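# Unscrew the grinder's lugged ring and set it down flat

## Task

Turn the lugged ring loose from the grinder's barrel and place it lying flat on the bench. The grinder must still be upright at the end, and no part of the robot may be touching the ring.

## Robot and tools

Robot: two arms, left_arm and right_arm, each carrying a sixteen-motor LEAP-style hand (right_arm has a right hand, left_arm a mirrored left hand). Scene frame: origin at table-top height, midway between the nominal arm bases; +z up, +x out over the table, left_arm toward +y (these names do not match image sides). Calibrated bases: left_arm at (+0.006, +0.303, 0) m, quat_wxyz (+1.000, 0, 0, -0.006); right_arm at (+0.026, -0.320, 0) m, quat_wxyz (+1.000, 0, 0, +0.006). A camera stand sits behind the arms. Cameras: cam_head_left, cam_head_right, cam_high, each 672x504.

execute_actions(actions, cameras). actions is a list of actions; each action is a table of at most 15 rows, one row per 1/30 s step, and a table with fewer rows repeats its final row to fill 15 steps (one action lasts 0.5 s). Every row is a single list of 48 numbers, each in [-1, 1], covering both arms even if one is idle: left_arm dx, dy, dz, rx, ry, rz; left hand's 16 motor numbers; left current_limit; left speed; then the same 24 for right_arm. cameras: list of names, ["all"], or []; if omitted, images come only with an empty actions list. An unknown camera name voids the call. An empty actions list also reports the scene number and fields normally hidden.

Arm numbers (dx..rz) are offsets, not poses: they are measured in that arm's own base axes from the arm's Hand target as it stood when the action began. Every row in an action refers to that same starting target, not to the row before, and a repeated offset in a later action moves further. Scale: 1.0 = 0.6 m for dx, dy, dz and 180 degrees for rotation; rx, ry, rz form one rotation vector, turning about the Hand target's position. A translation longer than 1.0 is shortened along its direction. Per step the commanded orientation is clipped to 40 degrees from the measured one, and position wins over orientation when both cannot be reached.

Hand numbers are absolute goal angles, each mapped linearly between the hinge's two stops. Order per hand: index_mcp, index_abd, index_pip, index_dip, middle_mcp, middle_abd, middle_pip, middle_dip, ring_mcp, ring_abd, ring_pip, ring_dip, thumb_cmc, thumb_axl, thumb_mcp, thumb_ipl. Brackets give (degrees at +1, degrees at -1; straight value). Fingers: _mcp bends at the knuckle toward the palm as the number falls (-18, +128; +0.75); _abd swings sideways away from the thumb (-60, +60; +0.00); _pip (-29, +108; +0.58); _dip (-21, +117; +0.70). Thumb: thumb_cmc carries the thumb from beside the palm to in front of it (-20, +120; +0.71); thumb_axl rolls it about its own line (-27, +140; +0.68); thumb_mcp (-69, +109; +0.23) and thumb_ipl (-77, +108; +0.17) bend it. A zero is a real goal; to leave a hand unchanged, resend its hand_goal, hand_current_limit and hand_speed.

current_limit: -1 to +1 maps to 0 to 550 mA per motor (floor 11 mA); it also caps hinge speed, and very low values may not lift a finger. speed: set-points travel at (speed + 1)/2 of 8.5 rad/s. Initial values: current_limit +0.4, speed -0.6; the last sent values persist.

Hand point geometry (right hand; left is mirrored so +x points toward its thumb): +z along straight fingers toward tips, +x across the palm away from the thumb, +y out of the palm face (face at y = -0.062). Straight fingertips end about 0.139 m past knuckles at z = -0.017. A rigid mast at the wrist (x +0.05 to +0.10, z -0.16 to -0.11, up to y +0.06) can strike objects. Fingertips carry rubber caps over the last 3 cm.

Results: end_effector_position (m) and end_effector_quat_wxyz per arm in its base frame (may be off by a few cm); Hand target, the last commanded pose after clipping and the base for the next offsets; joint positions, velocities, torques (number 3 and 4 wrap at ±28 N m); hand_goal, hand_measured, hand_current_ma (positive pushes toward -1), hand_state per motor (moving, goal, blocked, overload), hand_current_limit, hand_speed; motor temperatures. The hand often stops short of its target and even the right arm sags under load; send an extra offset (or command higher) to close the gap. To stop pressing on something, command the target back beyond the hand point. A finger grips only while its goal lies past the object's surface.

zoom_image(camera, region): camera is cam_head_left, cam_head_right or cam_high from the latest images; region [x0, y0, x1, y1] in pixels from the top-left, at most 504 by 504. read_manual(section): returns licence texts only. finished_scene(scene): ends the current scene irreversibly, passing the number of the scene now running; call it only once the ring lies flat, the grinder stands, and the hand is clear.

Avoid: dropping or releasing moving parts, slamming or hard pushing, anything leaving the table, contact or pinching between the two hands or arms, a motor at 495 mA or more for 5 s (it shuts down for 10 s), and motors heating toward 100 °C (the arm drops). Objects may get a brief external nudge. The robot keeps the last command while you pause.

Each tool is called by a JSON object that holds its "fn" and its "kwargs", one argument or row to a line.

## Session

{"fn": "execute_actions", "kwargs": {
  "actions": []
}}

Scene clock: 0.00 s.
left_arm: end_effector_position=(+0.6703, -0.2384, +0.1854) hand_goal=(+0.754, +0.000, +0.576, +0.696, +0.754, +0.000, +0.576, +0.696, +0.754, +0.000, +0.576, +0.696, +0.714, +0.678, +0.226, +0.168) hand_measured=(+0.754, +0.000, +0.576, +0.696, +0.754, +0.000, +0.576, +0.696, +0.754, +0.000, +0.576, +0.696, +0.714, +0.678, +0.226, +0.168) hand_current_ma=(+0, +0, +0, +0, +0, +0, +0, +0, +0, +0, +0, +0, +0, +0, +0, +0) hand_state=(goal, goal, goal, goal, goal, goal, goal, goal, goal, goal, goal, goal, goal, goal, goal, goal) hand_current_limit=0.40 hand_speed=-0.60 end_effector_quat_wxyz=(+0.038, +0.698, +0.705, -0.117) | right_arm: end_effector_position=(+0.6609, -0.1904, +0.3630) hand_goal=(+0.754, +0.000, +0.576, +0.696, +0.754, +0.000, +0.576, +0.696, +0.754, +0.000, +0.576, +0.696, +0.714, +0.678, +0.226, +0.168) hand_measured=(+0.754, +0.000, +0.576, +0.696, +0.754, +0.000, +0.576, +0.696, +0.754, +0.000, +0.576, +0.696, +0.714, +0.678, +0.226, +0.168) hand_current_ma=(+0, +0, +0, +0, +0, +0, +0, +0, +0, +0, +0, +0, +0, +0, +0, +0) hand_state=(goal, goal, goal, goal, goal, goal, goal, goal, goal, goal, goal, goal, goal, goal, goal, goal) hand_current_limit=0.40 hand_speed=-0.60 end_effector_quat_wxyz=(+0.079, +0.876, +0.129, +0.459)
Joint positions: left_arm=[-0.351 2.079 2.116 -1.637 0.246 -0.358] | right_arm=[-0.189 1.556 1.529 -0.583 -0.136 1.161]
Joint velocities: within noise
Joint torques (N m): no reading
Motor temperatures (°C): left_arm=[23 26 28 24 24 23] | right_arm=[22 23 29 23 22 21]
Heat: left arm: hottest elbow 28 °C; right arm: hottest elbow 29 °C.
Hand target: left_arm +0.6764, -0.2406, +0.2030; +0.054, +0.700, +0.704, -0.110 | right_arm +0.6661, -0.1914, +0.3792; +0.083, +0.869, +0.129, +0.471

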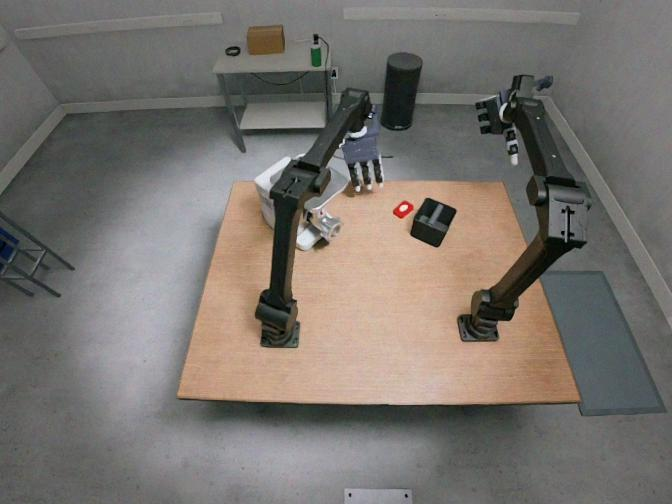

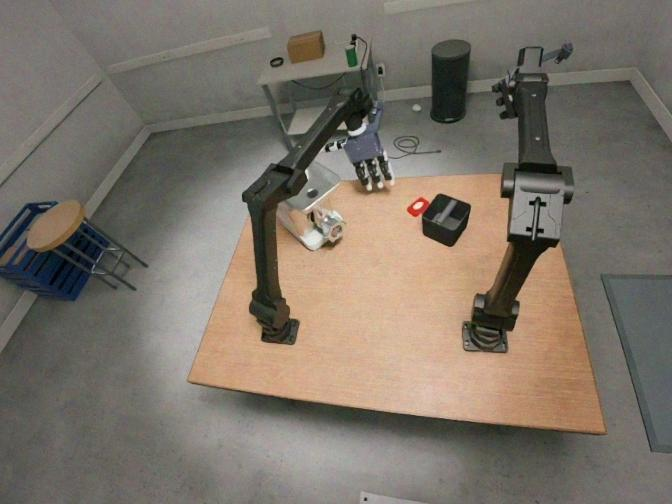

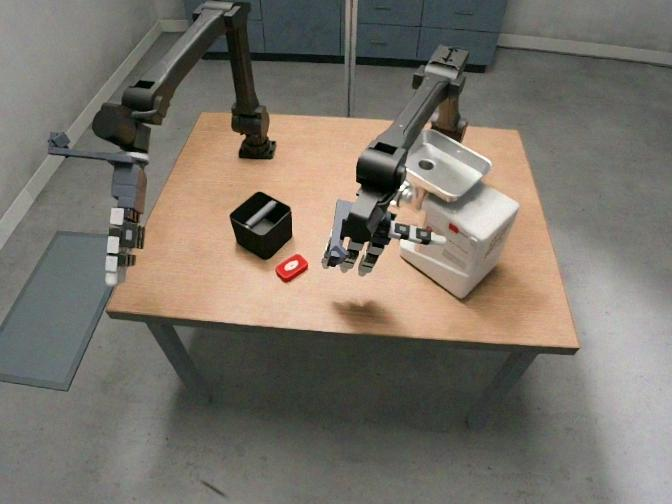

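{"fn": "execute_actions", "kwargs": {
  "actions": []
}}

{"fn": "zoom_image", "kwargs": {
  "camera": "cam_head_left",
  "region": [250, 130, 420, 260]
}}

{"fn": "zoom_image", "kwargs": {
  "camera": "cam_high",
  "region": [360, 120, 540, 270]
}}

Scene clock: 17.73 s.
left_arm: end_effector_position=(+0.6703, -0.2384, +0.1854) hand_goal=(+0.754, +0.000, +0.576, +0.696, +0.754, +0.000, +0.576, +0.696, +0.754, +0.000, +0.576, +0.696, +0.714, +0.678, +0.226, +0.168) hand_measured=(+0.754, +0.000, +0.576, +0.696, +0.754, +0.000, +0.576, +0.696, +0.754, +0.000, +0.576, +0.696, +0.714, +0.678, +0.224, +0.168) hand_current_ma=(-1, +0, +1, +0, -1, +0, +1, +0, -1, +0, +1, +0, +0, -1, -5, -1) hand_state=(goal, goal, goal, goal, goal, goal, goal, goal, goal, goal, goal, goal, goal, goal, goal, goal) hand_current_limit=0.40 hand_speed=-0.60 end_effector_quat_wxyz=(+0.038, +0.698, +0.705, -0.117) | right_arm: end_effector_position=(+0.6609, -0.1904, +0.3630) hand_goal=(+0.754, +0.000, +0.576, +0.696, +0.754, +0.000, +0.576, +0.696, +0.754, +0.000, +0.576, +0.696, +0.714, +0.678, +0.226, +0.168) hand_measured=(+0.754, +0.000, +0.576, +0.696, +0.754, +0.000, +0.576, +0.696, +0.754, +0.000, +0.576, +0.696, +0.714, +0.678, +0.226, +0.168) hand_current_ma=(+0, +0, +0, +0, +0, +0, +0, +0, +0, +0, +0, +0, +0, +0, +0, +0) hand_state=(goal, goal, goal, goal, goal, goal, goal, goal, goal, goal, goal, goal, goal, goal, goal, goal) hand_current_limit=0.40 hand_speed=-0.60 end_effector_quat_wxyz=(+0.079, +0.876, +0.129, +0.459)
Joint positions: left_arm=[-0.351 2.079 2.116 -1.637 0.246 -0.358] | right_arm=[-0.189 1.556 1.529 -0.583 -0.136 1.161]
Joint velocities: within noise
Joint torques (N m): left_arm=[1.55 -20.72 12.31 0.18 0.19 -0.1] | right_arm=[-0.15 -14.86 13.56 2.07 -0.08 -0.02]
Motor temperatures (°C): left_arm=[23 27 31 24 24 23] | right_arm=[22 24 34 23 22 21]
Heat: left arm: hottest elbow 31 °C; right arm: hottest elbow 34 °C.
Hand target: left_arm +0.6764, -0.2406, +0.2030; +0.054, +0.700, +0.704, -0.110 | right_arm +0.6661, -0.1914, +0.3792; +0.083, +0.869, +0.129, +0.471

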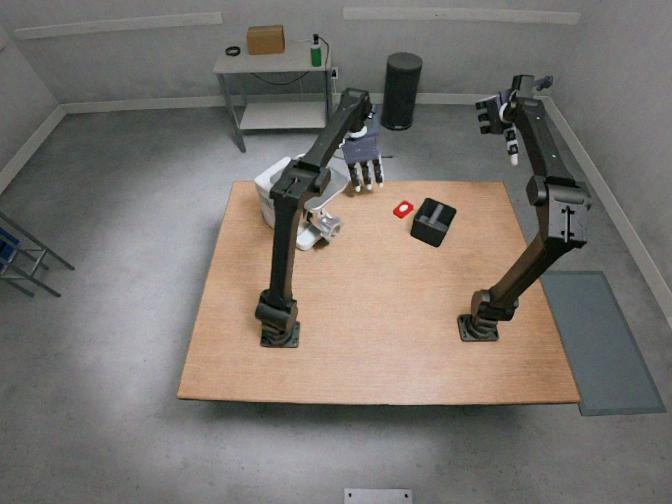

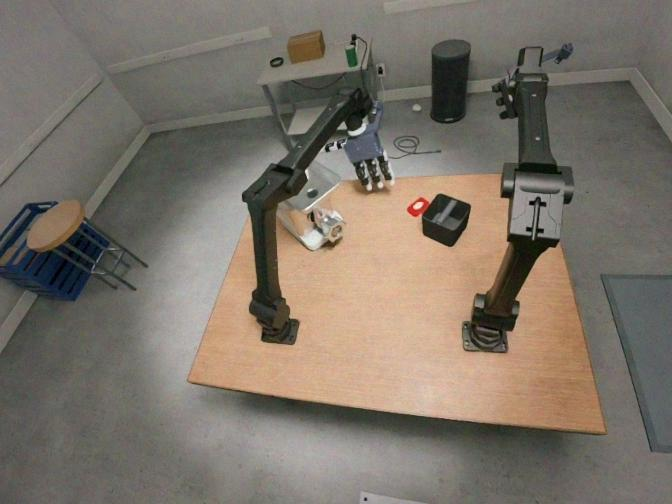

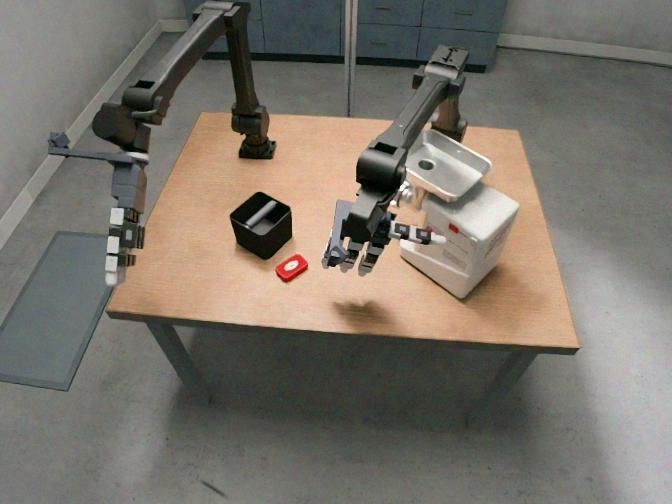

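Scaled by 2.965 from the camera's 672x504 image, which has a finer 960x720 frame.

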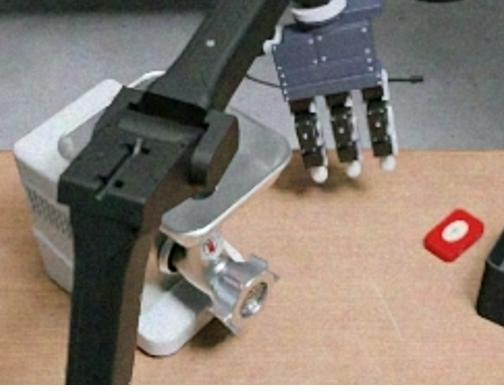

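Scaled by 2.800 from the camera's 672x504 image, which has a finer 960x720 frame.

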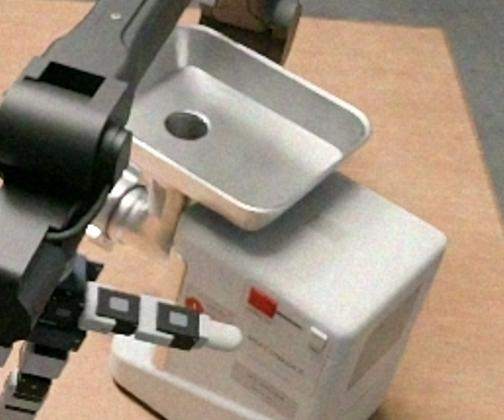

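{"fn": "execute_actions", "kwargs": {
  "actions": [
    [[-0.05,-0.03,0.10,0,0,0,0.754,0,0.576,0.696,0.754,0,0.576,0.696,0.754,0,0.576,0.696,0.714,0.678,0.226,0.168,0.4,-0.6,0,0,0,0,0,0,0.754,0,0.576,0.696,0.754,0,0.576,0.696,0.754,0,0.576,0.696,0.714,0.678,0.226,0.168,0.4,-0.6]],
    [[-0.10,-0.03,0.13,0,0,0,0.754,0,0.576,0.696,0.754,0,0.576,0.696,0.754,0,0.576,0.696,0.2,0.678,0.226,0.168,0.4,-0.6,0,0,0,0,0,0,0.754,0,0.576,0.696,0.754,0,0.576,0.696,0.754,0,0.576,0.696,0.714,0.678,0.226,0.168,0.4,-0.6]],
    [[-0.10,-0.06,0.13,0,0,0,0.754,0,0.576,0.696,0.754,0,0.576,0.696,0.754,0,0.576,0.696,-0.5,0.678,0.226,0.168,0.4,-0.6,0,0,0,0,0,0,0.754,0,0.576,0.696,0.754,0,0.576,0.696,0.754,0,0.576,0.696,0.714,0.678,0.226,0.168,0.4,-0.6]],
    [[-0.13,-0.08,0.03,0,0,0,0.754,0,0.576,0.696,0.754,0,0.576,0.696,0.754,0,0.576,0.696,-0.5,0.678,0.226,0.168,0.4,-0.6,0,0,0,0,0,0,0.754,0,0.576,0.696,0.754,0,0.576,0.696,0.754,0,0.576,0.696,0.714,0.678,0.226,0.168,0.4,-0.6]]
  ],
  "cameras": ["all"]
}}

Scene clock: 109.17 s.
left_arm: end_effector_position=(+0.4524, -0.3652, +0.4295) hand_goal=(+0.754, +0.000, +0.576, +0.696, +0.754, +0.000, +0.576, +0.696, +0.754, +0.000, +0.576, +0.696, -0.500, +0.678, +0.226, +0.168) hand_measured=(+0.754, +0.002, +0.576, +0.696, +0.754, +0.002, +0.576, +0.696, +0.754, +0.002, +0.576, +0.696, -0.494, +0.678, +0.222, +0.168) hand_current_ma=(-2, +2, +0, +0, -2, +3, +0, +0, -1, +2, +0, +0, +12, -1, -9, -1) hand_state=(goal, goal, goal, goal, goal, goal, goal, goal, goal, goal, goal, goal, goal, goal, goal, goal) hand_current_limit=0.40 hand_speed=-0.60 end_effector_quat_wxyz=(+0.161, +0.693, +0.696, -0.096) | right_arm: end_effector_position=(+0.6609, -0.1904, +0.3630) hand_goal=(+0.754, +0.000, +0.576, +0.696, +0.754, +0.000, +0.576, +0.696, +0.754, +0.000, +0.576, +0.696, +0.714, +0.678, +0.226, +0.168) hand_measured=(+0.754, +0.000, +0.576, +0.696, +0.754, +0.000, +0.576, +0.696, +0.754, +0.000, +0.576, +0.696, +0.714, +0.678, +0.226, +0.168) hand_current_ma=(+0, +0, +0, +0, +0, +0, +0, +0, +0, +0, +0, +0, +0, +0, +0, +0) hand_state=(goal, goal, goal, goal, goal, goal, goal, goal, goal, goal, goal, goal, goal, goal, goal, goal) hand_current_limit=0.40 hand_speed=-0.60 end_effector_quat_wxyz=(+0.079, +0.876, +0.129, +0.459)
Joint positions: left_arm=[-0.747 1.619 2.041 -1.672 0.202 -0.784] | right_arm=[-0.189 1.556 1.529 -0.583 -0.136 1.161]
Joint torques (N m): left_arm=[1.44 -14.62 9.77 0.77 0.07 -0.16] | right_arm=[-0.38 -14.51 13.46 2.02 -0.06 -0.07]
Motor temperatures (°C): left_arm=[23 30 36 24 24 23] | right_arm=[22 27 43 23 22 21]
Heat: left arm: hottest elbow 36 °C; right arm: hottest elbow 43 °C.
Hand target: left_arm +0.4485, -0.3605, +0.4368; +0.054, +0.699, +0.704, -0.110 | right_arm +0.6661, -0.1914, +0.3792; +0.083, +0.869, +0.129, +0.471
Off the commanded pose: left_arm 0.009 m, 12 deg | right_arm 0.017 m, 2 deg.
joint sent to its limit (left arm) — joint 4 (wrist pitch), lower limit. The joint targets are off in orientation, not in position.

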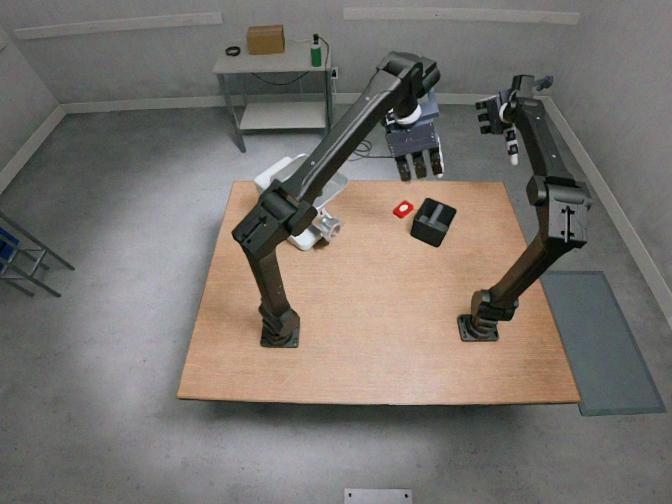

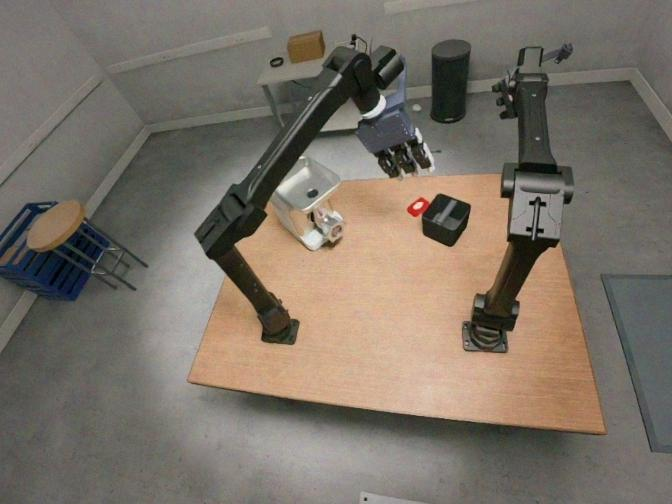

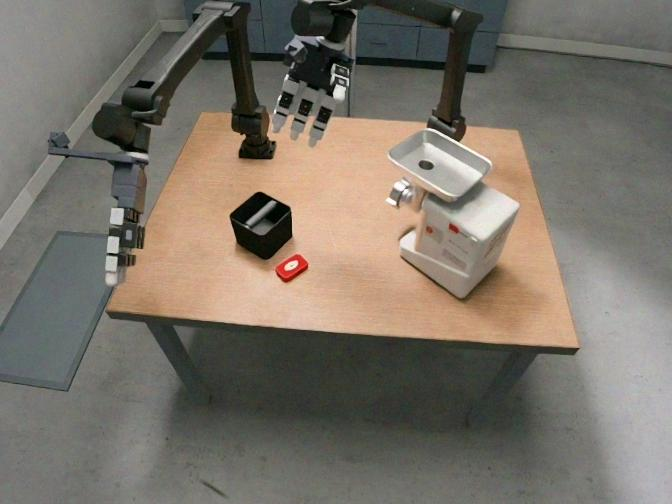

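{"fn": "zoom_image", "kwargs": {
  "camera": "cam_head_left",
  "region": [280, 170, 370, 260]
}}

{"fn": "zoom_image", "kwargs": {
  "camera": "cam_head_right",
  "region": [280, 170, 370, 260]
}}

{"fn": "zoom_image", "kwargs": {
  "camera": "cam_high",
  "region": [360, 120, 540, 300]
}}

{"fn": "zoom_image", "kwargs": {
  "camera": "cam_high",
  "region": [370, 160, 440, 230]
}}

Scaled by 5.600 from the camera's 672x504 image, which has a finer 960x720 frame.

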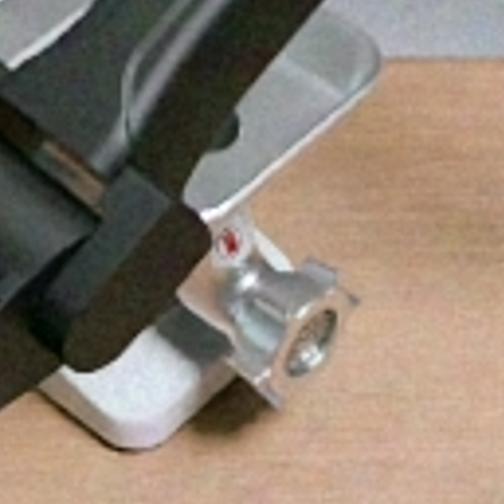

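Scaled by 5.600 from the camera's 672x504 image, which has a finer 960x720 frame.

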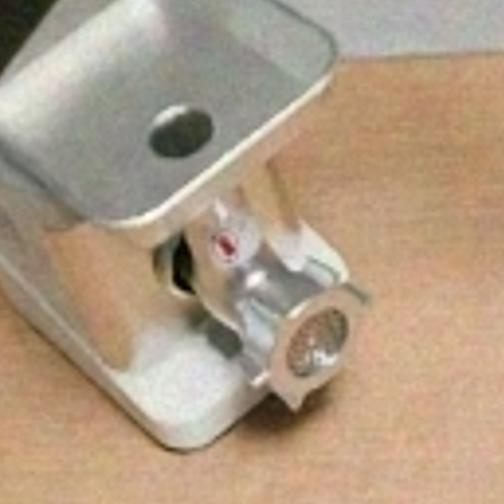

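Scaled by 2.800 from the camera's 672x504 image, which has a finer 960x720 frame.

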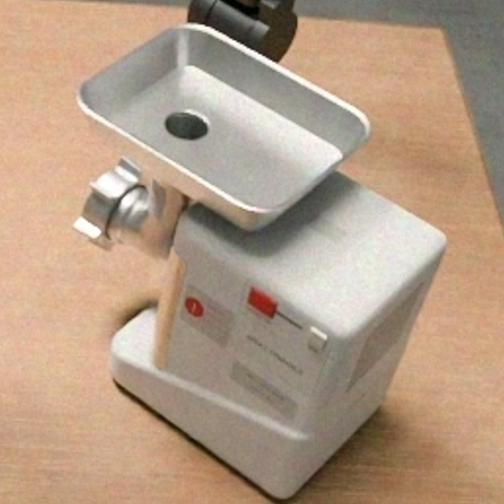

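Scaled by 7.200 from the camera's 672x504 image, which has a finer 960x720 frame.

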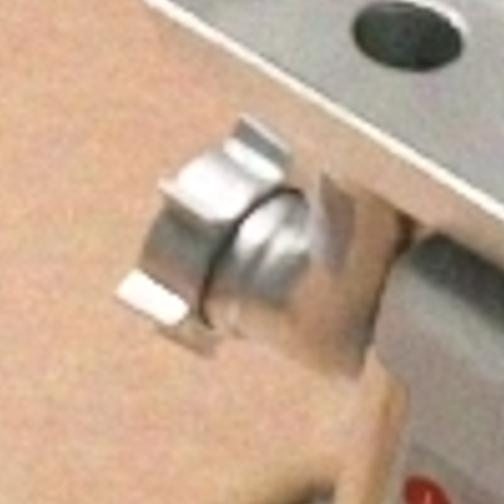

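{"fn": "execute_actions", "kwargs": {
  "actions": [
    [[-0.109,0.0173,-0.0357,0.0297,-0.0055,-0.1427,1,0,1,1,0.2,0,0.2,0.55,0.2,0,0.2,0.55,-0.5,0.678,-0.674,0.168,0.4,-0.6,-0.1,0,0,0,0,0,0.754,0,0.576,0.696,0.754,0,0.576,0.696,0.754,0,0.576,0.696,0.714,0.678,0.226,0.168,0.4,-0.6]],
    [[-0.109,0.0173,-0.0357,0.0297,-0.0055,-0.1427,1,0,1,1,-0.479,0,-0.737,0.406,-0.479,0,-0.737,0.406,-0.5,0.678,-0.674,0.168,0.4,-0.6,-0.1,0,0,0,0,0,0.754,0,0.576,0.696,0.754,0,0.576,0.696,0.754,0,0.576,0.696,0.714,0.678,0.226,0.168,0.4,-0.6]],
    [[-0.109,0.0173,-0.0357,0.0297,-0.0055,-0.1427,1,0,1,1,-0.479,0,-0.737,0.406,-0.479,0,-0.737,0.406,-0.5,0.678,-0.674,0.168,0.4,-0.6,-0.1,0,0,0,0,0,0.754,0,0.576,0.696,0.754,0,0.576,0.696,0.754,0,0.576,0.696,0.714,0.678,0.226,0.168,0.4,-0.6]],
    [[-0.109,0.0173,-0.0357,0.0297,-0.0055,-0.1427,1,0,1,1,-0.479,0,-0.737,0.406,-0.479,0,-0.737,0.406,-0.5,0.678,-0.674,0.168,0.4,-0.6,0,0,0,0,0,0,0.754,0,0.576,0.696,0.754,0,0.576,0.696,0.754,0,0.576,0.696,0.714,0.678,0.226,0.168,0.4,-0.6]]
  ],
  "cameras": ["all"]
}}

Scene clock: 156.80 s.
left_arm: end_effector_position=(+0.1857, -0.3197, +0.3461) hand_goal=(+1.000, +0.000, +1.000, +1.000, -0.478, +0.000, -0.736, +0.406, -0.478, +0.000, -0.736, +0.406, -0.500, +0.678, -0.674, +0.168) hand_measured=(+0.994, +0.000, +0.996, +0.998, -0.464, +0.000, -0.734, +0.408, -0.464, +0.000, -0.734, +0.408, -0.500, +0.678, -0.674, +0.168) hand_current_ma=(-13, -1, -10, -6, +43, +0, +5, +5, +41, +0, +5, +4, +1, +0, +0, +0) hand_state=(goal, goal, goal, goal, goal, goal, goal, goal, goal, goal, goal, goal, goal, goal, goal, goal) hand_current_limit=0.40 hand_speed=-0.60 end_effector_quat_wxyz=(-0.001, +0.987, -0.116, +0.114) | right_arm: end_effector_position=(+0.4851, -0.1875, +0.3844) hand_goal=(+0.754, +0.000, +0.576, +0.696, +0.754, +0.000, +0.576, +0.696, +0.754, +0.000, +0.576, +0.696, +0.714, +0.678, +0.226, +0.168) hand_measured=(+0.756, +0.002, +0.576, +0.696, +0.756, +0.002, +0.576, +0.696, +0.754, +0.002, +0.576, +0.696, +0.716, +0.678, +0.222, +0.168) hand_current_ma=(+0, +0, +0, +0, +0, +0, +0, +0, +0, +0, +0, +0, +0, +0, +0, +0) hand_state=(goal, goal, goal, goal, goal, goal, goal, goal, goal, goal, goal, goal, goal, goal, goal, goal) hand_current_limit=0.40 hand_speed=-0.60 end_effector_quat_wxyz=(+0.083, +0.866, +0.129, +0.477)
Joint positions: left_arm=[-1.004 1.041 1.29 -1.676 -0.178 0.814] | right_arm=[-0.276 1.091 1.13 -0.614 -0.212 1.116]
Joint torques (N m): left_arm=[1.96 -4.78 10.8 0.57 -0.17 -0.07] | right_arm=[-0.85 -6.71 11.14 1.83 -0.25 -0.07]
Heat: left arm: hottest elbow 34 °C; right arm: hottest elbow 44 °C.
Hand target: left_arm +0.1869, -0.3190, +0.3510; -0.145, +0.984, -0.098, +0.025 | right_arm +0.4862, -0.1915, +0.3791; +0.083, +0.869, +0.129, +0.471
Off the commanded pose: left_arm 0.005 m, 19 deg | right_arm 0.007 m, 1 deg.
joint sent to its limit (left arm) — joint 4 (wrist pitch), lower limit. The joint targets are off in orientation, not in position.

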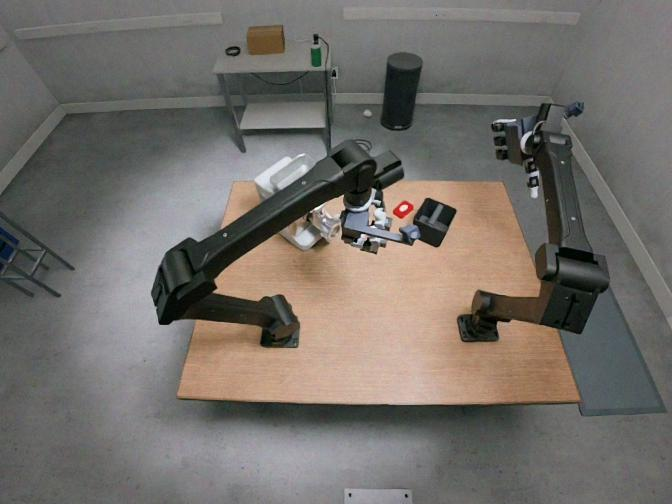

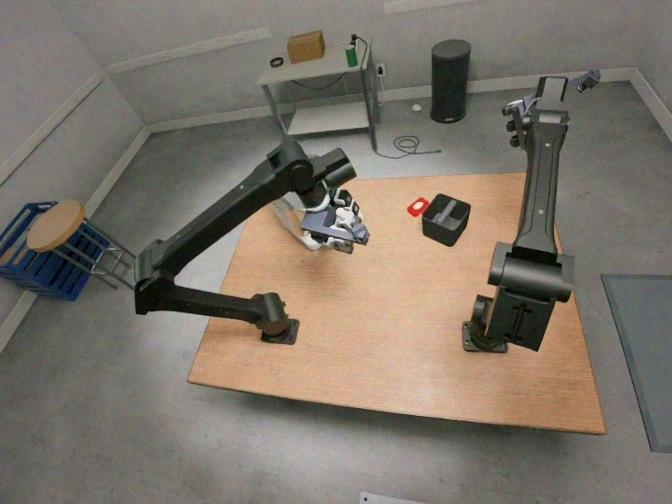

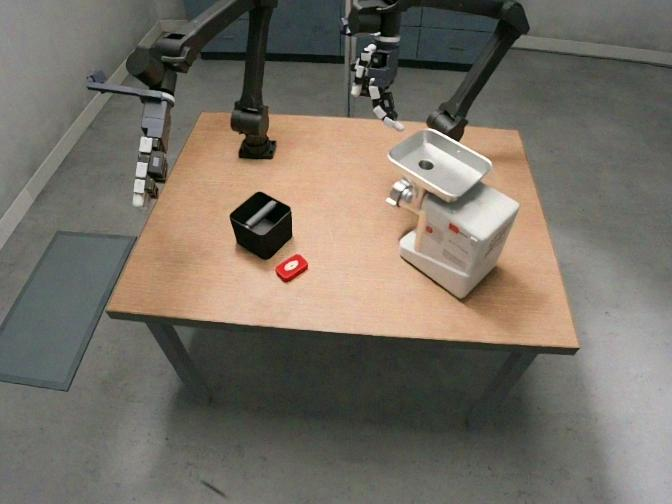

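{"fn": "execute_actions", "kwargs": {
  "actions": [
    [[-0.109,0.0173,-0.05,0.0297,-0.0055,-0.1427,1,0,1,1,-0.479,0,-0.737,0.406,-0.479,0,-0.737,0.406,-0.5,0.678,-0.674,0.168,0.4,-0.6,0,0,0,0,0,0,0.754,0,0.576,0.696,0.754,0,0.576,0.696,0.754,0,0.576,0.696,0.714,0.678,0.226,0.168,0.4,-0.6]],
    [[0,0,-0.1,0,0,0,1,0,1,1,-0.479,0,-0.737,0.406,-0.479,0,-0.737,0.406,-0.5,0.678,-0.674,0.168,0.4,-0.6,0,0,0,0,0,0,0.754,0,0.576,0.696,0.754,0,0.576,0.696,0.754,0,0.576,0.696,0.714,0.678,0.226,0.168,0.4,-0.6]]
  ],
  "cameras": ["all"]
}}

Scene clock: 164.77 s.
left_arm: end_effector_position=(+0.1241, -0.3083, +0.2565) hand_goal=(+1.000, +0.000, +1.000, +1.000, -0.478, +0.000, -0.736, +0.406, -0.478, +0.000, -0.736, +0.406, -0.500, +0.678, -0.674, +0.168) hand_measured=(+0.994, +0.000, +0.996, +0.998, -0.466, +0.000, -0.734, +0.408, -0.468, +0.000, -0.734, +0.408, -0.500, +0.678, -0.674, +0.168) hand_current_ma=(-14, -1, -9, -6, +31, +0, +4, +5, +28, +0, +5, +4, +0, +0, +0, +0) hand_state=(goal, goal, goal, goal, goal, goal, goal, goal, goal, goal, goal, goal, goal, goal, goal, goal) hand_current_limit=0.40 hand_speed=-0.60 end_effector_quat_wxyz=(-0.122, +0.930, -0.334, +0.095) | right_arm: end_effector_position=(+0.4851, -0.1875, +0.3844) hand_goal=(+0.754, +0.000, +0.576, +0.696, +0.754, +0.000, +0.576, +0.696, +0.754, +0.000, +0.576, +0.696, +0.714, +0.678, +0.226, +0.168) hand_measured=(+0.756, +0.002, +0.576, +0.696, +0.756, +0.002, +0.576, +0.696, +0.754, +0.002, +0.576, +0.696, +0.716, +0.678, +0.222, +0.168) hand_current_ma=(+0, +0, +0, +0, +0, +0, +0, +0, +0, +0, +0, +0, +0, +0, +0, +0) hand_state=(goal, goal, goal, goal, goal, goal, goal, goal, goal, goal, goal, goal, goal, goal, goal, goal) hand_current_limit=0.40 hand_speed=-0.60 end_effector_quat_wxyz=(+0.083, +0.866, +0.129, +0.477)
Joint positions: left_arm=[-1.157 1.084 1.139 -1.676 -0.307 1.095] | right_arm=[-0.276 1.091 1.13 -0.614 -0.212 1.116]
Joint torques (N m): left_arm=[0.97 -5.66 10 0.06 -0.11 -0.22] | right_arm=[-1.26 -6.59 11.19 1.8 -0.2 -0.09]
Heat: left arm: hottest elbow 34 °C; right arm: hottest elbow 43 °C.
Hand target: left_arm +0.1214, -0.3087, +0.2612; -0.181, +0.930, -0.314, +0.061 | right_arm +0.4862, -0.1915, +0.3791; +0.083, +0.869, +0.129, +0.471
Off the commanded pose: left_arm 0.005 m, 8 deg | right_arm 0.007 m, 1 deg.
joint sent to its limit (left arm) — joint 4 (wrist pitch), lower limit. The joint targets are off in orientation, not in position.

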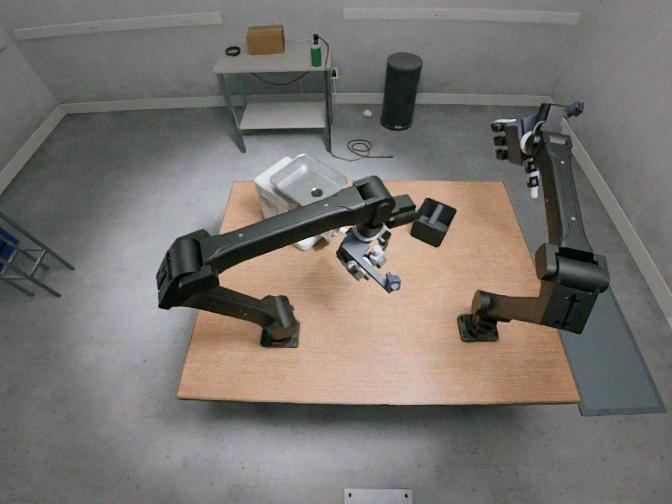

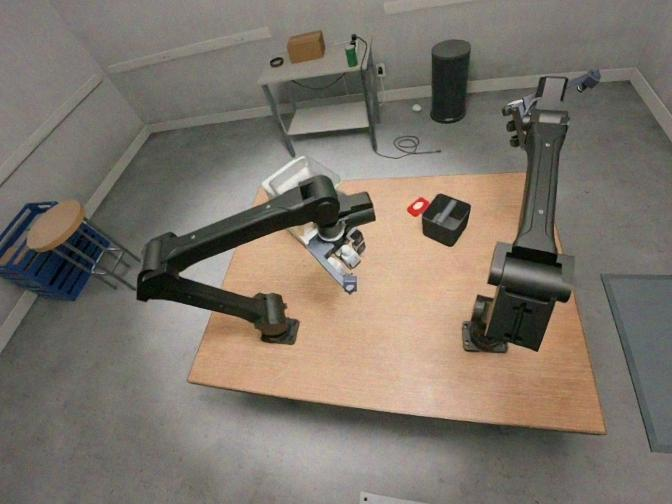

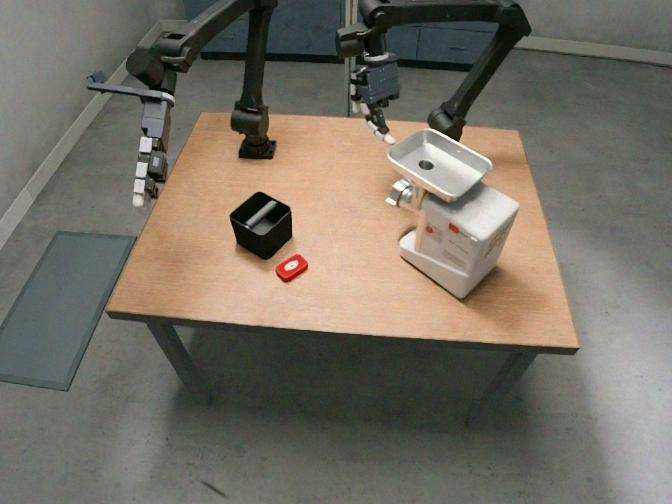

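{"fn": "zoom_image", "kwargs": {
  "camera": "cam_high",
  "region": [340, 90, 430, 220]
}}

Scaled by 3.877 from the camera's 672x504 image, which has a finer 960x720 frame.

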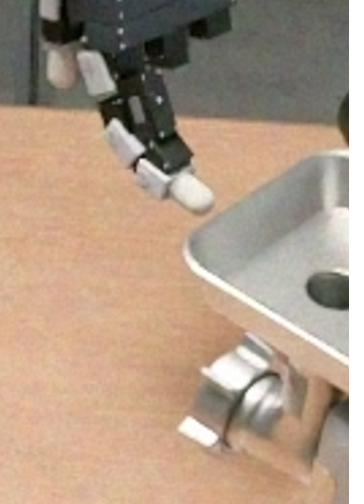

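{"fn": "execute_actions", "kwargs": {
  "actions": [
    [[0.009,0.005,-0.08,0,0,0,1,0,1,1,-0.479,0,-0.737,0.406,-0.479,0,-0.737,0.406,-0.5,0.678,-0.674,0.168,0.4,-0.6,0,0,0,0,0,0,0.754,0,0.576,0.696,0.754,0,0.576,0.696,0.754,0,0.576,0.696,0.714,0.678,0.226,0.168,0.4,-0.6]],
    [[0.008,0.004,-0.075,0,0,0,1,0,1,1,-0.479,0,-0.737,0.406,-0.479,0,-0.737,0.406,-0.5,0.678,-0.674,0.168,0.4,-0.6,0,0,0,0,0,0,0.754,0,0.576,0.696,0.754,0,0.576,0.696,0.754,0,0.576,0.696,0.714,0.678,0.226,0.168,0.4,-0.6]]
  ],
  "cameras": ["cam_head_left","cam_high"]
}}

{"fn": "zoom_image", "kwargs": {
  "camera": "cam_high",
  "region": [340, 120, 440, 240]
}}

{"fn": "zoom_image", "kwargs": {
  "camera": "cam_head_left",
  "region": [270, 170, 390, 290]
}}

Scene clock: 179.77 s.
left_arm: end_effector_position=(+0.1276, -0.2994, +0.1671) hand_goal=(+1.000, +0.000, +1.000, +1.000, -0.478, +0.000, -0.736, +0.406, -0.478, +0.000, -0.736, +0.406, -0.500, +0.678, -0.674, +0.168) hand_measured=(+0.994, +0.000, +0.996, +0.998, -0.468, +0.000, -0.734, +0.408, -0.470, +0.000, -0.734, +0.408, -0.500, +0.678, -0.674, +0.168) hand_current_ma=(-15, -1, -9, -6, +27, +0, +4, +5, +23, +0, +5, +4, +0, +0, +0, +0) hand_state=(goal, goal, goal, goal, goal, goal, goal, goal, goal, goal, goal, goal, goal, goal, goal, goal) hand_current_limit=0.40 hand_speed=-0.60 end_effector_quat_wxyz=(-0.186, +0.928, -0.320, +0.056) | right_arm: end_effector_position=(+0.4851, -0.1875, +0.3844) hand_goal=(+0.754, +0.000, +0.576, +0.696, +0.754, +0.000, +0.576, +0.696, +0.754, +0.000, +0.576, +0.696, +0.714, +0.678, +0.226, +0.168) hand_measured=(+0.756, +0.002, +0.576, +0.696, +0.756, +0.002, +0.576, +0.696, +0.754, +0.002, +0.576, +0.696, +0.716, +0.678, +0.222, +0.168) hand_current_ma=(+0, +0, +0, +0, +0, +0, +0, +0, +0, +0, +0, +0, +0, +0, +0, +0) hand_state=(goal, goal, goal, goal, goal, goal, goal, goal, goal, goal, goal, goal, goal, goal, goal, goal) hand_current_limit=0.40 hand_speed=-0.60 end_effector_quat_wxyz=(+0.083, +0.866, +0.129, +0.477)
Joint positions: left_arm=[-1.162 1.186 0.99 -1.583 -0.333 1.038] | right_arm=[-0.276 1.091 1.13 -0.614 -0.212 1.116]
Joint torques (N m): left_arm=[1.96 -6.01 9.57 0.34 -0.27 -0.16] | right_arm=[-0.85 -6.65 11.34 1.8 -0.22 -0.11]
Heat: left arm: hottest elbow 34 °C; right arm: hottest elbow 43 °C.
Hand target: left_arm +0.1317, -0.3033, +0.1681; -0.181, +0.930, -0.314, +0.061 | right_arm +0.4862, -0.1915, +0.3791; +0.083, +0.869, +0.129, +0.471
Off the commanded pose: left_arm 0.006 m, 1 deg | right_arm 0.007 m, 1 deg.
Images, in order (width x height): cam_head_left 672x504, cam_high 672x504.

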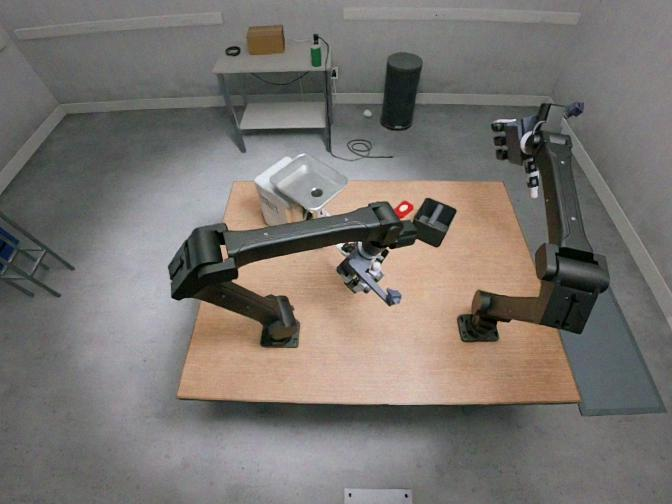

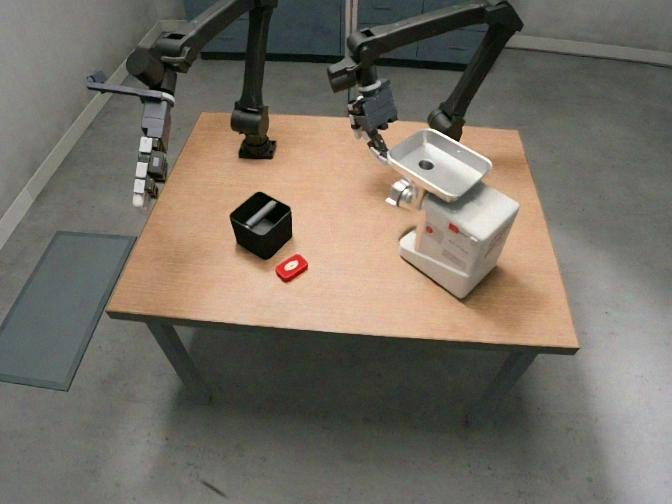

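Scaled by 4.200 from the camera's 672x504 image, which has a finer 960x720 frame.

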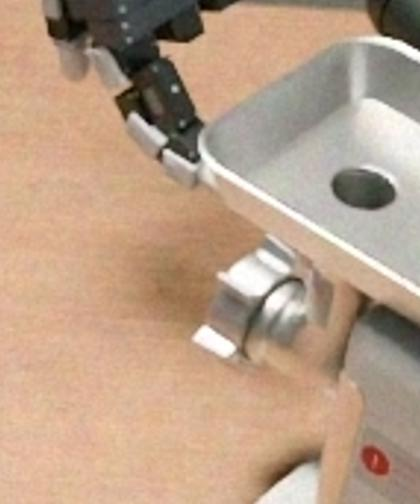

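Scaled by 4.200 from the camera's 672x504 image, which has a finer 960x720 frame.

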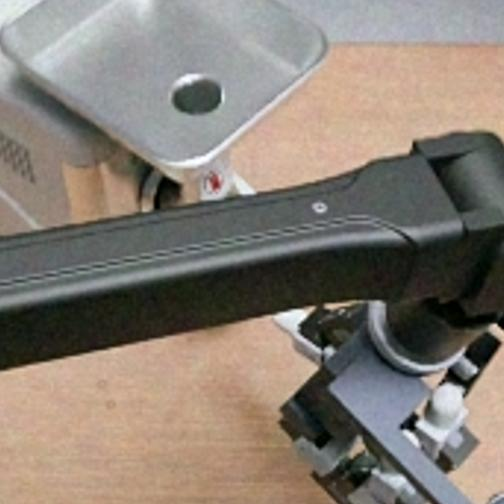

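{"fn": "execute_actions", "kwargs": {
  "actions": [
    [[0.0403,0.0363,0,0,0,0,1,0,1,1,-0.479,0,-0.737,0.406,-0.479,0,-0.737,0.406,-0.5,0.678,-0.674,0.168,0.4,-0.6,0,0,0,0,0,0,0.754,0,0.576,0.696,0.754,0,0.576,0.696,0.754,0,0.576,0.696,0.714,0.678,0.226,0.168,0.4,-0.6]]
  ],
  "cameras": ["cam_head_right","cam_high"]
}}

{"fn": "zoom_image", "kwargs": {
  "camera": "cam_high",
  "region": [340, 120, 440, 240]
}}

{"fn": "zoom_image", "kwargs": {
  "camera": "cam_head_right",
  "region": [280, 170, 400, 290]
}}

Scene clock: 183.90 s.
left_arm: end_effector_position=(+0.1588, -0.2800, +0.1657) hand_goal=(+1.000, +0.000, +1.000, +1.000, -0.478, +0.000, -0.736, +0.406, -0.478, +0.000, -0.736, +0.406, -0.500, +0.678, -0.674, +0.168) hand_measured=(+0.992, +0.000, +0.996, +0.998, -0.468, +0.000, -0.734, +0.408, -0.470, +0.000, -0.734, +0.408, -0.500, +0.678, -0.674, +0.168) hand_current_ma=(-18, -1, -9, -6, +27, +0, +4, +5, +23, +0, +5, +4, +0, +0, +1, +0) hand_state=(goal, goal, goal, goal, goal, goal, goal, goal, goal, goal, goal, goal, goal, goal, goal, goal) hand_current_limit=0.40 hand_speed=-0.60 end_effector_quat_wxyz=(-0.189, +0.931, -0.308, +0.054) | right_arm: end_effector_position=(+0.4851, -0.1875, +0.3844) hand_goal=(+0.754, +0.000, +0.576, +0.696, +0.754, +0.000, +0.576, +0.696, +0.754, +0.000, +0.576, +0.696, +0.714, +0.678, +0.226, +0.168) hand_measured=(+0.756, +0.002, +0.576, +0.696, +0.756, +0.002, +0.576, +0.696, +0.754, +0.002, +0.576, +0.696, +0.716, +0.678, +0.222, +0.168) hand_current_ma=(+0, +0, +0, +0, +0, +0, +0, +0, +0, +0, +0, +0, +0, +0, +0, +0) hand_state=(goal, goal, goal, goal, goal, goal, goal, goal, goal, goal, goal, goal, goal, goal, goal, goal) hand_current_limit=0.40 hand_speed=-0.60 end_effector_quat_wxyz=(+0.083, +0.866, +0.129, +0.477)
Joint positions: left_arm=[-1.045 1.174 0.978 -1.555 -0.355 1.133] | right_arm=[-0.276 1.091 1.13 -0.614 -0.212 1.116]
Joint torques (N m): left_arm=[1.03 -7.41 8.57 0.39 -0.13 -0.03] | right_arm=[-1.03 -6.07 11.21 1.83 -0.23 -0.1]
Heat: left arm: hottest elbow 34 °C; right arm: hottest elbow 42 °C.
Hand target: left_arm +0.1559, -0.2814, +0.1681; -0.181, +0.930, -0.314, +0.061 | right_arm +0.4862, -0.1915, +0.3791; +0.083, +0.869, +0.129, +0.471
Off the commanded pose: left_arm 0.004 m, 1 deg | right_arm 0.007 m, 1 deg.
Images, in order (width x height): cam_head_right 672x504, cam_high 672x504.

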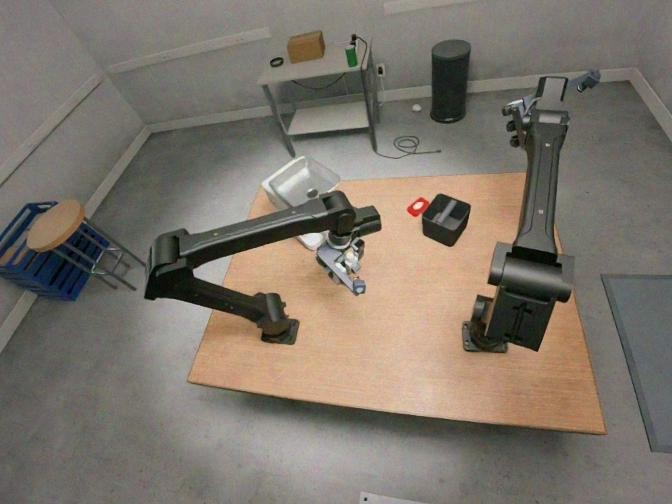

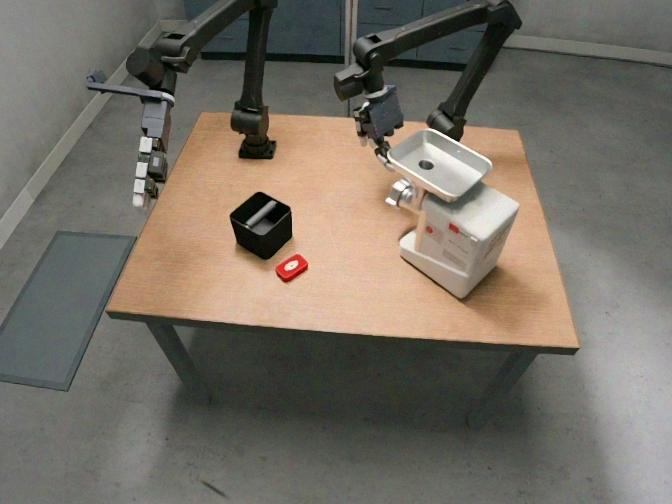

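Scaled by 4.200 from the camera's 672x504 image, which has a finer 960x720 frame.

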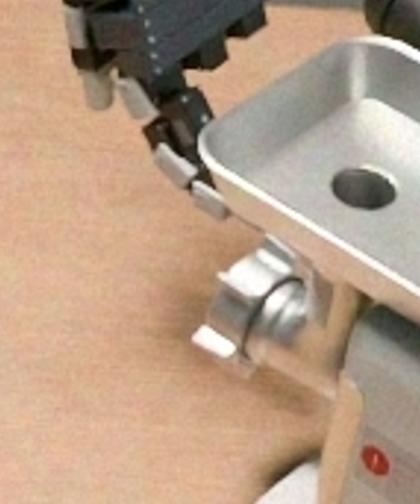

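Scaled by 4.200 from the camera's 672x504 image, which has a finer 960x720 frame.

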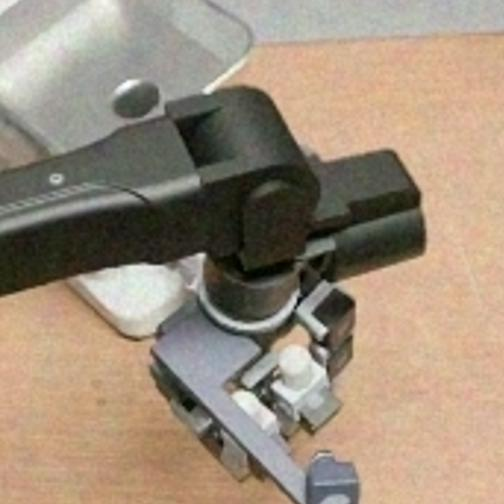

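{"fn": "execute_actions", "kwargs": {
  "actions": [
    [[-0.01,0.0085,0.003,0,0,0,1,0,1,1,-0.479,0,-0.737,0.406,-0.479,0,-0.737,0.406,-0.5,0.678,-0.674,0.168,0.4,-0.6,0,0,0,0,0,0,0.754,0,0.576,0.696,0.754,0,0.576,0.696,0.754,0,0.576,0.696,0.714,0.678,0.226,0.168,0.4,-0.6]]
  ],
  "cameras": []
}}

Scene clock: 191.30 s.
left_arm: end_effector_position=(+0.1537, -0.2773, +0.1684) hand_goal=(+1.000, +0.000, +1.000, +1.000, -0.478, +0.000, -0.736, +0.406, -0.478, +0.000, -0.736, +0.406, -0.500, +0.678, -0.674, +0.168) hand_measured=(+0.992, +0.000, +0.996, +0.998, -0.468, +0.000, -0.734, +0.408, -0.470, +0.000, -0.734, +0.408, -0.500, +0.678, -0.674, +0.168) hand_current_ma=(-18, -1, -9, -6, +27, +0, +4, +5, +23, +0, +5, +4, +0, +0, +1, +0) hand_state=(goal, goal, goal, goal, goal, goal, goal, goal, goal, goal, goal, goal, goal, goal, goal, goal) hand_current_limit=0.40 hand_speed=-0.60 end_effector_quat_wxyz=(-0.185, +0.930, -0.311, +0.059) | right_arm: end_effector_position=(+0.4851, -0.1875, +0.3844) hand_goal=(+0.754, +0.000, +0.576, +0.696, +0.754, +0.000, +0.576, +0.696, +0.754, +0.000, +0.576, +0.696, +0.714, +0.678, +0.226, +0.168) hand_measured=(+0.756, +0.002, +0.576, +0.696, +0.756, +0.002, +0.576, +0.696, +0.754, +0.002, +0.576, +0.696, +0.716, +0.678, +0.222, +0.168) hand_current_ma=(+0, +0, +0, +0, +0, +0, +0, +0, +0, +0, +0, +0, +0, +0, +0, +0) hand_state=(goal, goal, goal, goal, goal, goal, goal, goal, goal, goal, goal, goal, goal, goal, goal, goal) hand_current_limit=0.40 hand_speed=-0.60 end_effector_quat_wxyz=(+0.083, +0.866, +0.129, +0.477)
Joint positions: left_arm=[-1.054 1.149 0.966 -1.555 -0.354 1.133] | right_arm=[-0.276 1.091 1.13 -0.614 -0.212 1.116]
Joint torques (N m): left_arm=[0.97 -6.83 8.7 -0.1 -0.11 -0.11] | right_arm=[-1.14 -6.36 11.28 1.76 -0.21 -0.1]
Heat: left arm: hottest elbow 34 °C; right arm: hottest elbow 42 °C.
Hand target: left_arm +0.1498, -0.2764, +0.1699; -0.181, +0.930, -0.314, +0.061 | right_arm +0.4862, -0.1915, +0.3791; +0.083, +0.869, +0.129, +0.471
Off the commanded pose: left_arm 0.004 m, 1 deg | right_arm 0.007 m, 1 deg.
No camera images: "cameras" was empty.

{"fn": "execute_actions", "kwargs": {
  "actions": [
    [[0.0263,0.0428,0,0,0,0,1,0,1,1,-0.479,0,-0.737,0.406,-0.479,0,-0.737,0.406,-0.5,0.678,-0.674,0.168,0.4,-0.6,0,0,0,0,0,0,0.754,0,0.576,0.696,0.754,0,0.576,0.696,0.754,0,0.576,0.696,0.714,0.678,0.226,0.168,0.4,-0.6]]
  ],
  "cameras": ["cam_high"]
}}

{"fn": "zoom_image", "kwargs": {
  "camera": "cam_high",
  "region": [360, 140, 430, 210]
}}

Scene clock: 195.03 s.
left_arm: end_effector_position=(+0.1660, -0.2488, +0.1686) hand_goal=(+1.000, +0.000, +1.000, +1.000, -0.478, +0.000, -0.736, +0.406, -0.478, +0.000, -0.736, +0.406, -0.500, +0.678, -0.674, +0.168) hand_measured=(+0.992, +0.000, +0.996, +0.998, -0.468, +0.000, -0.734, +0.408, -0.470, +0.000, -0.734, +0.408, -0.500, +0.678, -0.674, +0.168) hand_current_ma=(-19, -1, -9, -6, +27, +0, +4, +5, +23, +0, +5, +4, +0, +0, +1, +0) hand_state=(goal, goal, goal, goal, goal, goal, goal, goal, goal, goal, goal, goal, goal, goal, goal, goal) hand_current_limit=0.40 hand_speed=-0.60 end_effector_quat_wxyz=(-0.187, +0.931, -0.310, +0.054) | right_arm: end_effector_position=(+0.4851, -0.1875, +0.3844) hand_goal=(+0.754, +0.000, +0.576, +0.696, +0.754, +0.000, +0.576, +0.696, +0.754, +0.000, +0.576, +0.696, +0.714, +0.678, +0.226, +0.168) hand_measured=(+0.756, +0.002, +0.576, +0.696, +0.756, +0.002, +0.576, +0.696, +0.754, +0.002, +0.576, +0.696, +0.716, +0.678, +0.222, +0.168) hand_current_ma=(+0, +0, +0, +0, +0, +0, +0, +0, +0, +0, +0, +0, +0, +0, +0, +0) hand_state=(goal, goal, goal, goal, goal, goal, goal, goal, goal, goal, goal, goal, goal, goal, goal, goal) hand_current_limit=0.40 hand_speed=-0.60 end_effector_quat_wxyz=(+0.083, +0.866, +0.129, +0.477)
Joint positions: left_arm=[-0.963 1.099 0.932 -1.547 -0.366 1.224] | right_arm=[-0.276 1.091 1.13 -0.614 -0.212 1.116]
Joint torques (N m): left_arm=[1.38 -5.77 9.01 0.47 -0.18 0] | right_arm=[-0.85 -6.77 11.07 1.69 -0.23 -0.11]
Heat: left arm: hottest elbow 34 °C; right arm: hottest elbow 42 °C.
Hand target: left_arm +0.1656, -0.2506, +0.1699; -0.182, +0.930, -0.314, +0.061 | right_arm +0.4862, -0.1915, +0.3791; +0.083, +0.869, +0.129, +0.471
Off the commanded pose: left_arm 0.002 m, 1 deg | right_arm 0.007 m, 1 deg.
Images, in order (width x height): cam_high 672x504.

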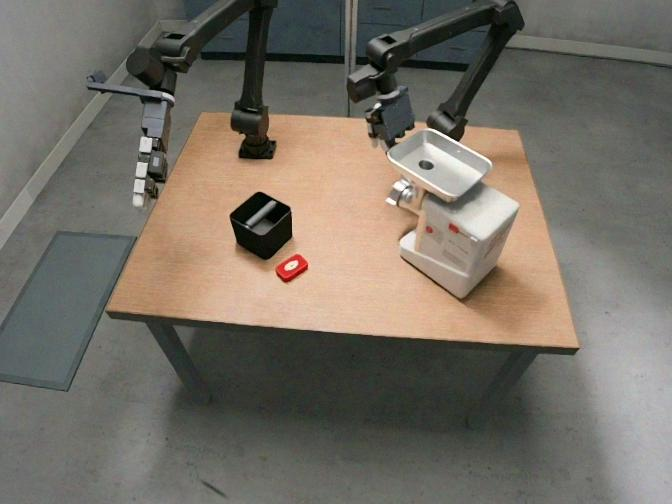

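Scaled by 7.200 from the camera's 672x504 image, which has a finer 960x720 frame.

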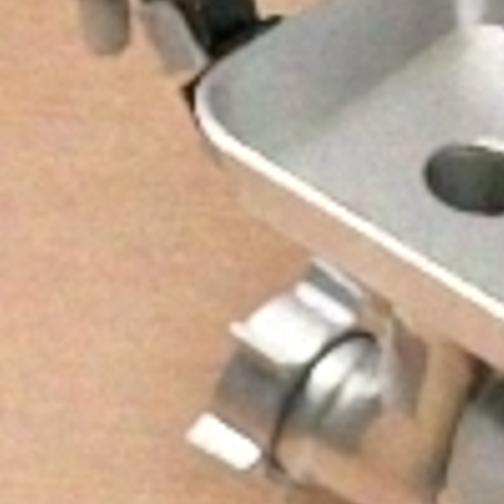

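{"fn": "execute_actions", "kwargs": {
  "actions": [
    [[0.0066,-0.005,-0.012,0,0,0,1,0,1,1,-0.479,0,-0.737,0.406,-0.479,0,-0.737,0.406,-0.5,0.678,-0.674,0.168,0.4,-0.6,0,0,0,0,0,0,0.754,0,0.576,0.696,0.754,0,0.576,0.696,0.754,0,0.576,0.696,0.714,0.678,0.226,0.168,0.4,-0.6]]
  ],
  "cameras": []
}}

Scene clock: 199.93 s.
left_arm: end_effector_position=(+0.1692, -0.2538, +0.1679) hand_goal=(+1.000, +0.000, +1.000, +1.000, -0.478, +0.000, -0.736, +0.406, -0.478, +0.000, -0.736, +0.406, -0.500, +0.678, -0.674, +0.168) hand_measured=(+0.992, +0.000, +0.996, +0.998, -0.468, +0.000, -0.734, +0.408, -0.470, +0.000, -0.734, +0.408, -0.500, +0.678, -0.674, +0.168) hand_current_ma=(-19, -1, -9, -6, +27, +0, +4, +5, +23, +0, +5, +4, +0, +0, +1, +0) hand_state=(goal, goal, goal, goal, goal, goal, goal, goal, goal, goal, goal, goal, goal, goal, goal, goal) hand_current_limit=0.40 hand_speed=-0.60 end_effector_quat_wxyz=(-0.180, +0.931, -0.311, +0.064) | right_arm: end_effector_position=(+0.4851, -0.1875, +0.3844) hand_goal=(+0.754, +0.000, +0.576, +0.696, +0.754, +0.000, +0.576, +0.696, +0.754, +0.000, +0.576, +0.696, +0.714, +0.678, +0.226, +0.168) hand_measured=(+0.756, +0.002, +0.576, +0.696, +0.756, +0.002, +0.576, +0.696, +0.754, +0.002, +0.576, +0.696, +0.716, +0.678, +0.222, +0.168) hand_current_ma=(+0, +0, +0, +0, +0, +0, +0, +0, +0, +0, +0, +0, +0, +0, +0, +0) hand_state=(goal, goal, goal, goal, goal, goal, goal, goal, goal, goal, goal, goal, goal, goal, goal, goal) hand_current_limit=0.40 hand_speed=-0.60 end_effector_quat_wxyz=(+0.083, +0.866, +0.129, +0.477)
Joint positions: left_arm=[-0.963 1.099 0.929 -1.52 -0.366 1.231] | right_arm=[-0.276 1.091 1.13 -0.614 -0.212 1.116]
Joint torques (N m): left_arm=[1.85 -4.42 8.64 0.49 -0.2 -0.02] | right_arm=[-0.79 -6.59 11.21 1.72 -0.23 -0.13]
Heat: left arm: hottest elbow 34 °C; right arm: hottest elbow 42 °C.
Hand target: left_arm +0.1696, -0.2537, +0.1628; -0.181, +0.930, -0.314, +0.061 | right_arm +0.4862, -0.1915, +0.3791; +0.083, +0.869, +0.129, +0.471
Off the commanded pose: left_arm 0.005 m, 1 deg | right_arm 0.007 m, 1 deg.
No camera images: "cameras" was empty.

{"fn": "execute_actions", "kwargs": {
  "actions": [
    [[0,0,-0.033,0,0,0,1,0,1,1,-0.479,0,-0.737,0.406,-0.479,0,-0.737,0.406,-0.5,0.678,-0.674,0.168,0.4,-0.6,0,0,0,0,0,0,0.754,0,0.576,0.696,0.754,0,0.576,0.696,0.754,0,0.576,0.696,0.714,0.678,0.226,0.168,0.4,-0.6]]
  ],
  "cameras": []
}}

Scene clock: 202.50 s.
left_arm: end_effector_position=(+0.1689, -0.2515, +0.1500) hand_goal=(+1.000, +0.000, +1.000, +1.000, -0.478, +0.000, -0.736, +0.406, -0.478, +0.000, -0.736, +0.406, -0.500, +0.678, -0.674, +0.168) hand_measured=(+1.000, -0.016, +1.000, +1.000, -0.468, +0.000, -0.734, +0.408, -0.470, +0.000, -0.734, +0.408, -0.500, +0.678, -0.674, +0.168) hand_current_ma=(+1, -36, +1, +0, +27, +0, +4, +5, +23, +0, +5, +4, +0, +0, +1, +0) hand_state=(goal, goal, goal, goal, goal, goal, goal, goal, goal, goal, goal, goal, goal, goal, goal, goal) hand_current_limit=0.40 hand_speed=-0.60 end_effector_quat_wxyz=(-0.183, +0.930, -0.311, +0.065) | right_arm: end_effector_position=(+0.4851, -0.1875, +0.3844) hand_goal=(+0.754, +0.000, +0.576, +0.696, +0.754, +0.000, +0.576, +0.696, +0.754, +0.000, +0.576, +0.696, +0.714, +0.678, +0.226, +0.168) hand_measured=(+0.756, +0.002, +0.576, +0.696, +0.756, +0.002, +0.576, +0.696, +0.754, +0.002, +0.576, +0.696, +0.716, +0.678, +0.222, +0.168) hand_current_ma=(+0, +0, +0, +0, +0, +0, +0, +0, +0, +0, +0, +0, +0, +0, +0, +0) hand_state=(goal, goal, goal, goal, goal, goal, goal, goal, goal, goal, goal, goal, goal, goal, goal, goal) hand_current_limit=0.40 hand_speed=-0.60 end_effector_quat_wxyz=(+0.083, +0.866, +0.129, +0.477)
Joint positions: left_arm=[-0.963 1.105 0.885 -1.472 -0.372 1.231] | right_arm=[-0.276 1.091 1.13 -0.614 -0.212 1.116]
Joint torques (N m): left_arm=[1.79 -3.9 8.47 0.85 0 -0.02] | right_arm=[-1.26 -6.36 11.19 1.7 -0.2 -0.09]
Heat: left arm: hottest elbow 34 °C; right arm: hottest elbow 42 °C.
Hand target: left_arm +0.1696, -0.2537, +0.1430; -0.181, +0.930, -0.314, +0.061 | right_arm +0.4862, -0.1915, +0.3791; +0.083, +0.869, +0.129, +0.471
Off the commanded pose: left_arm 0.007 m, 1 deg | right_arm 0.007 m, 1 deg.
No camera images: "cameras" was empty.


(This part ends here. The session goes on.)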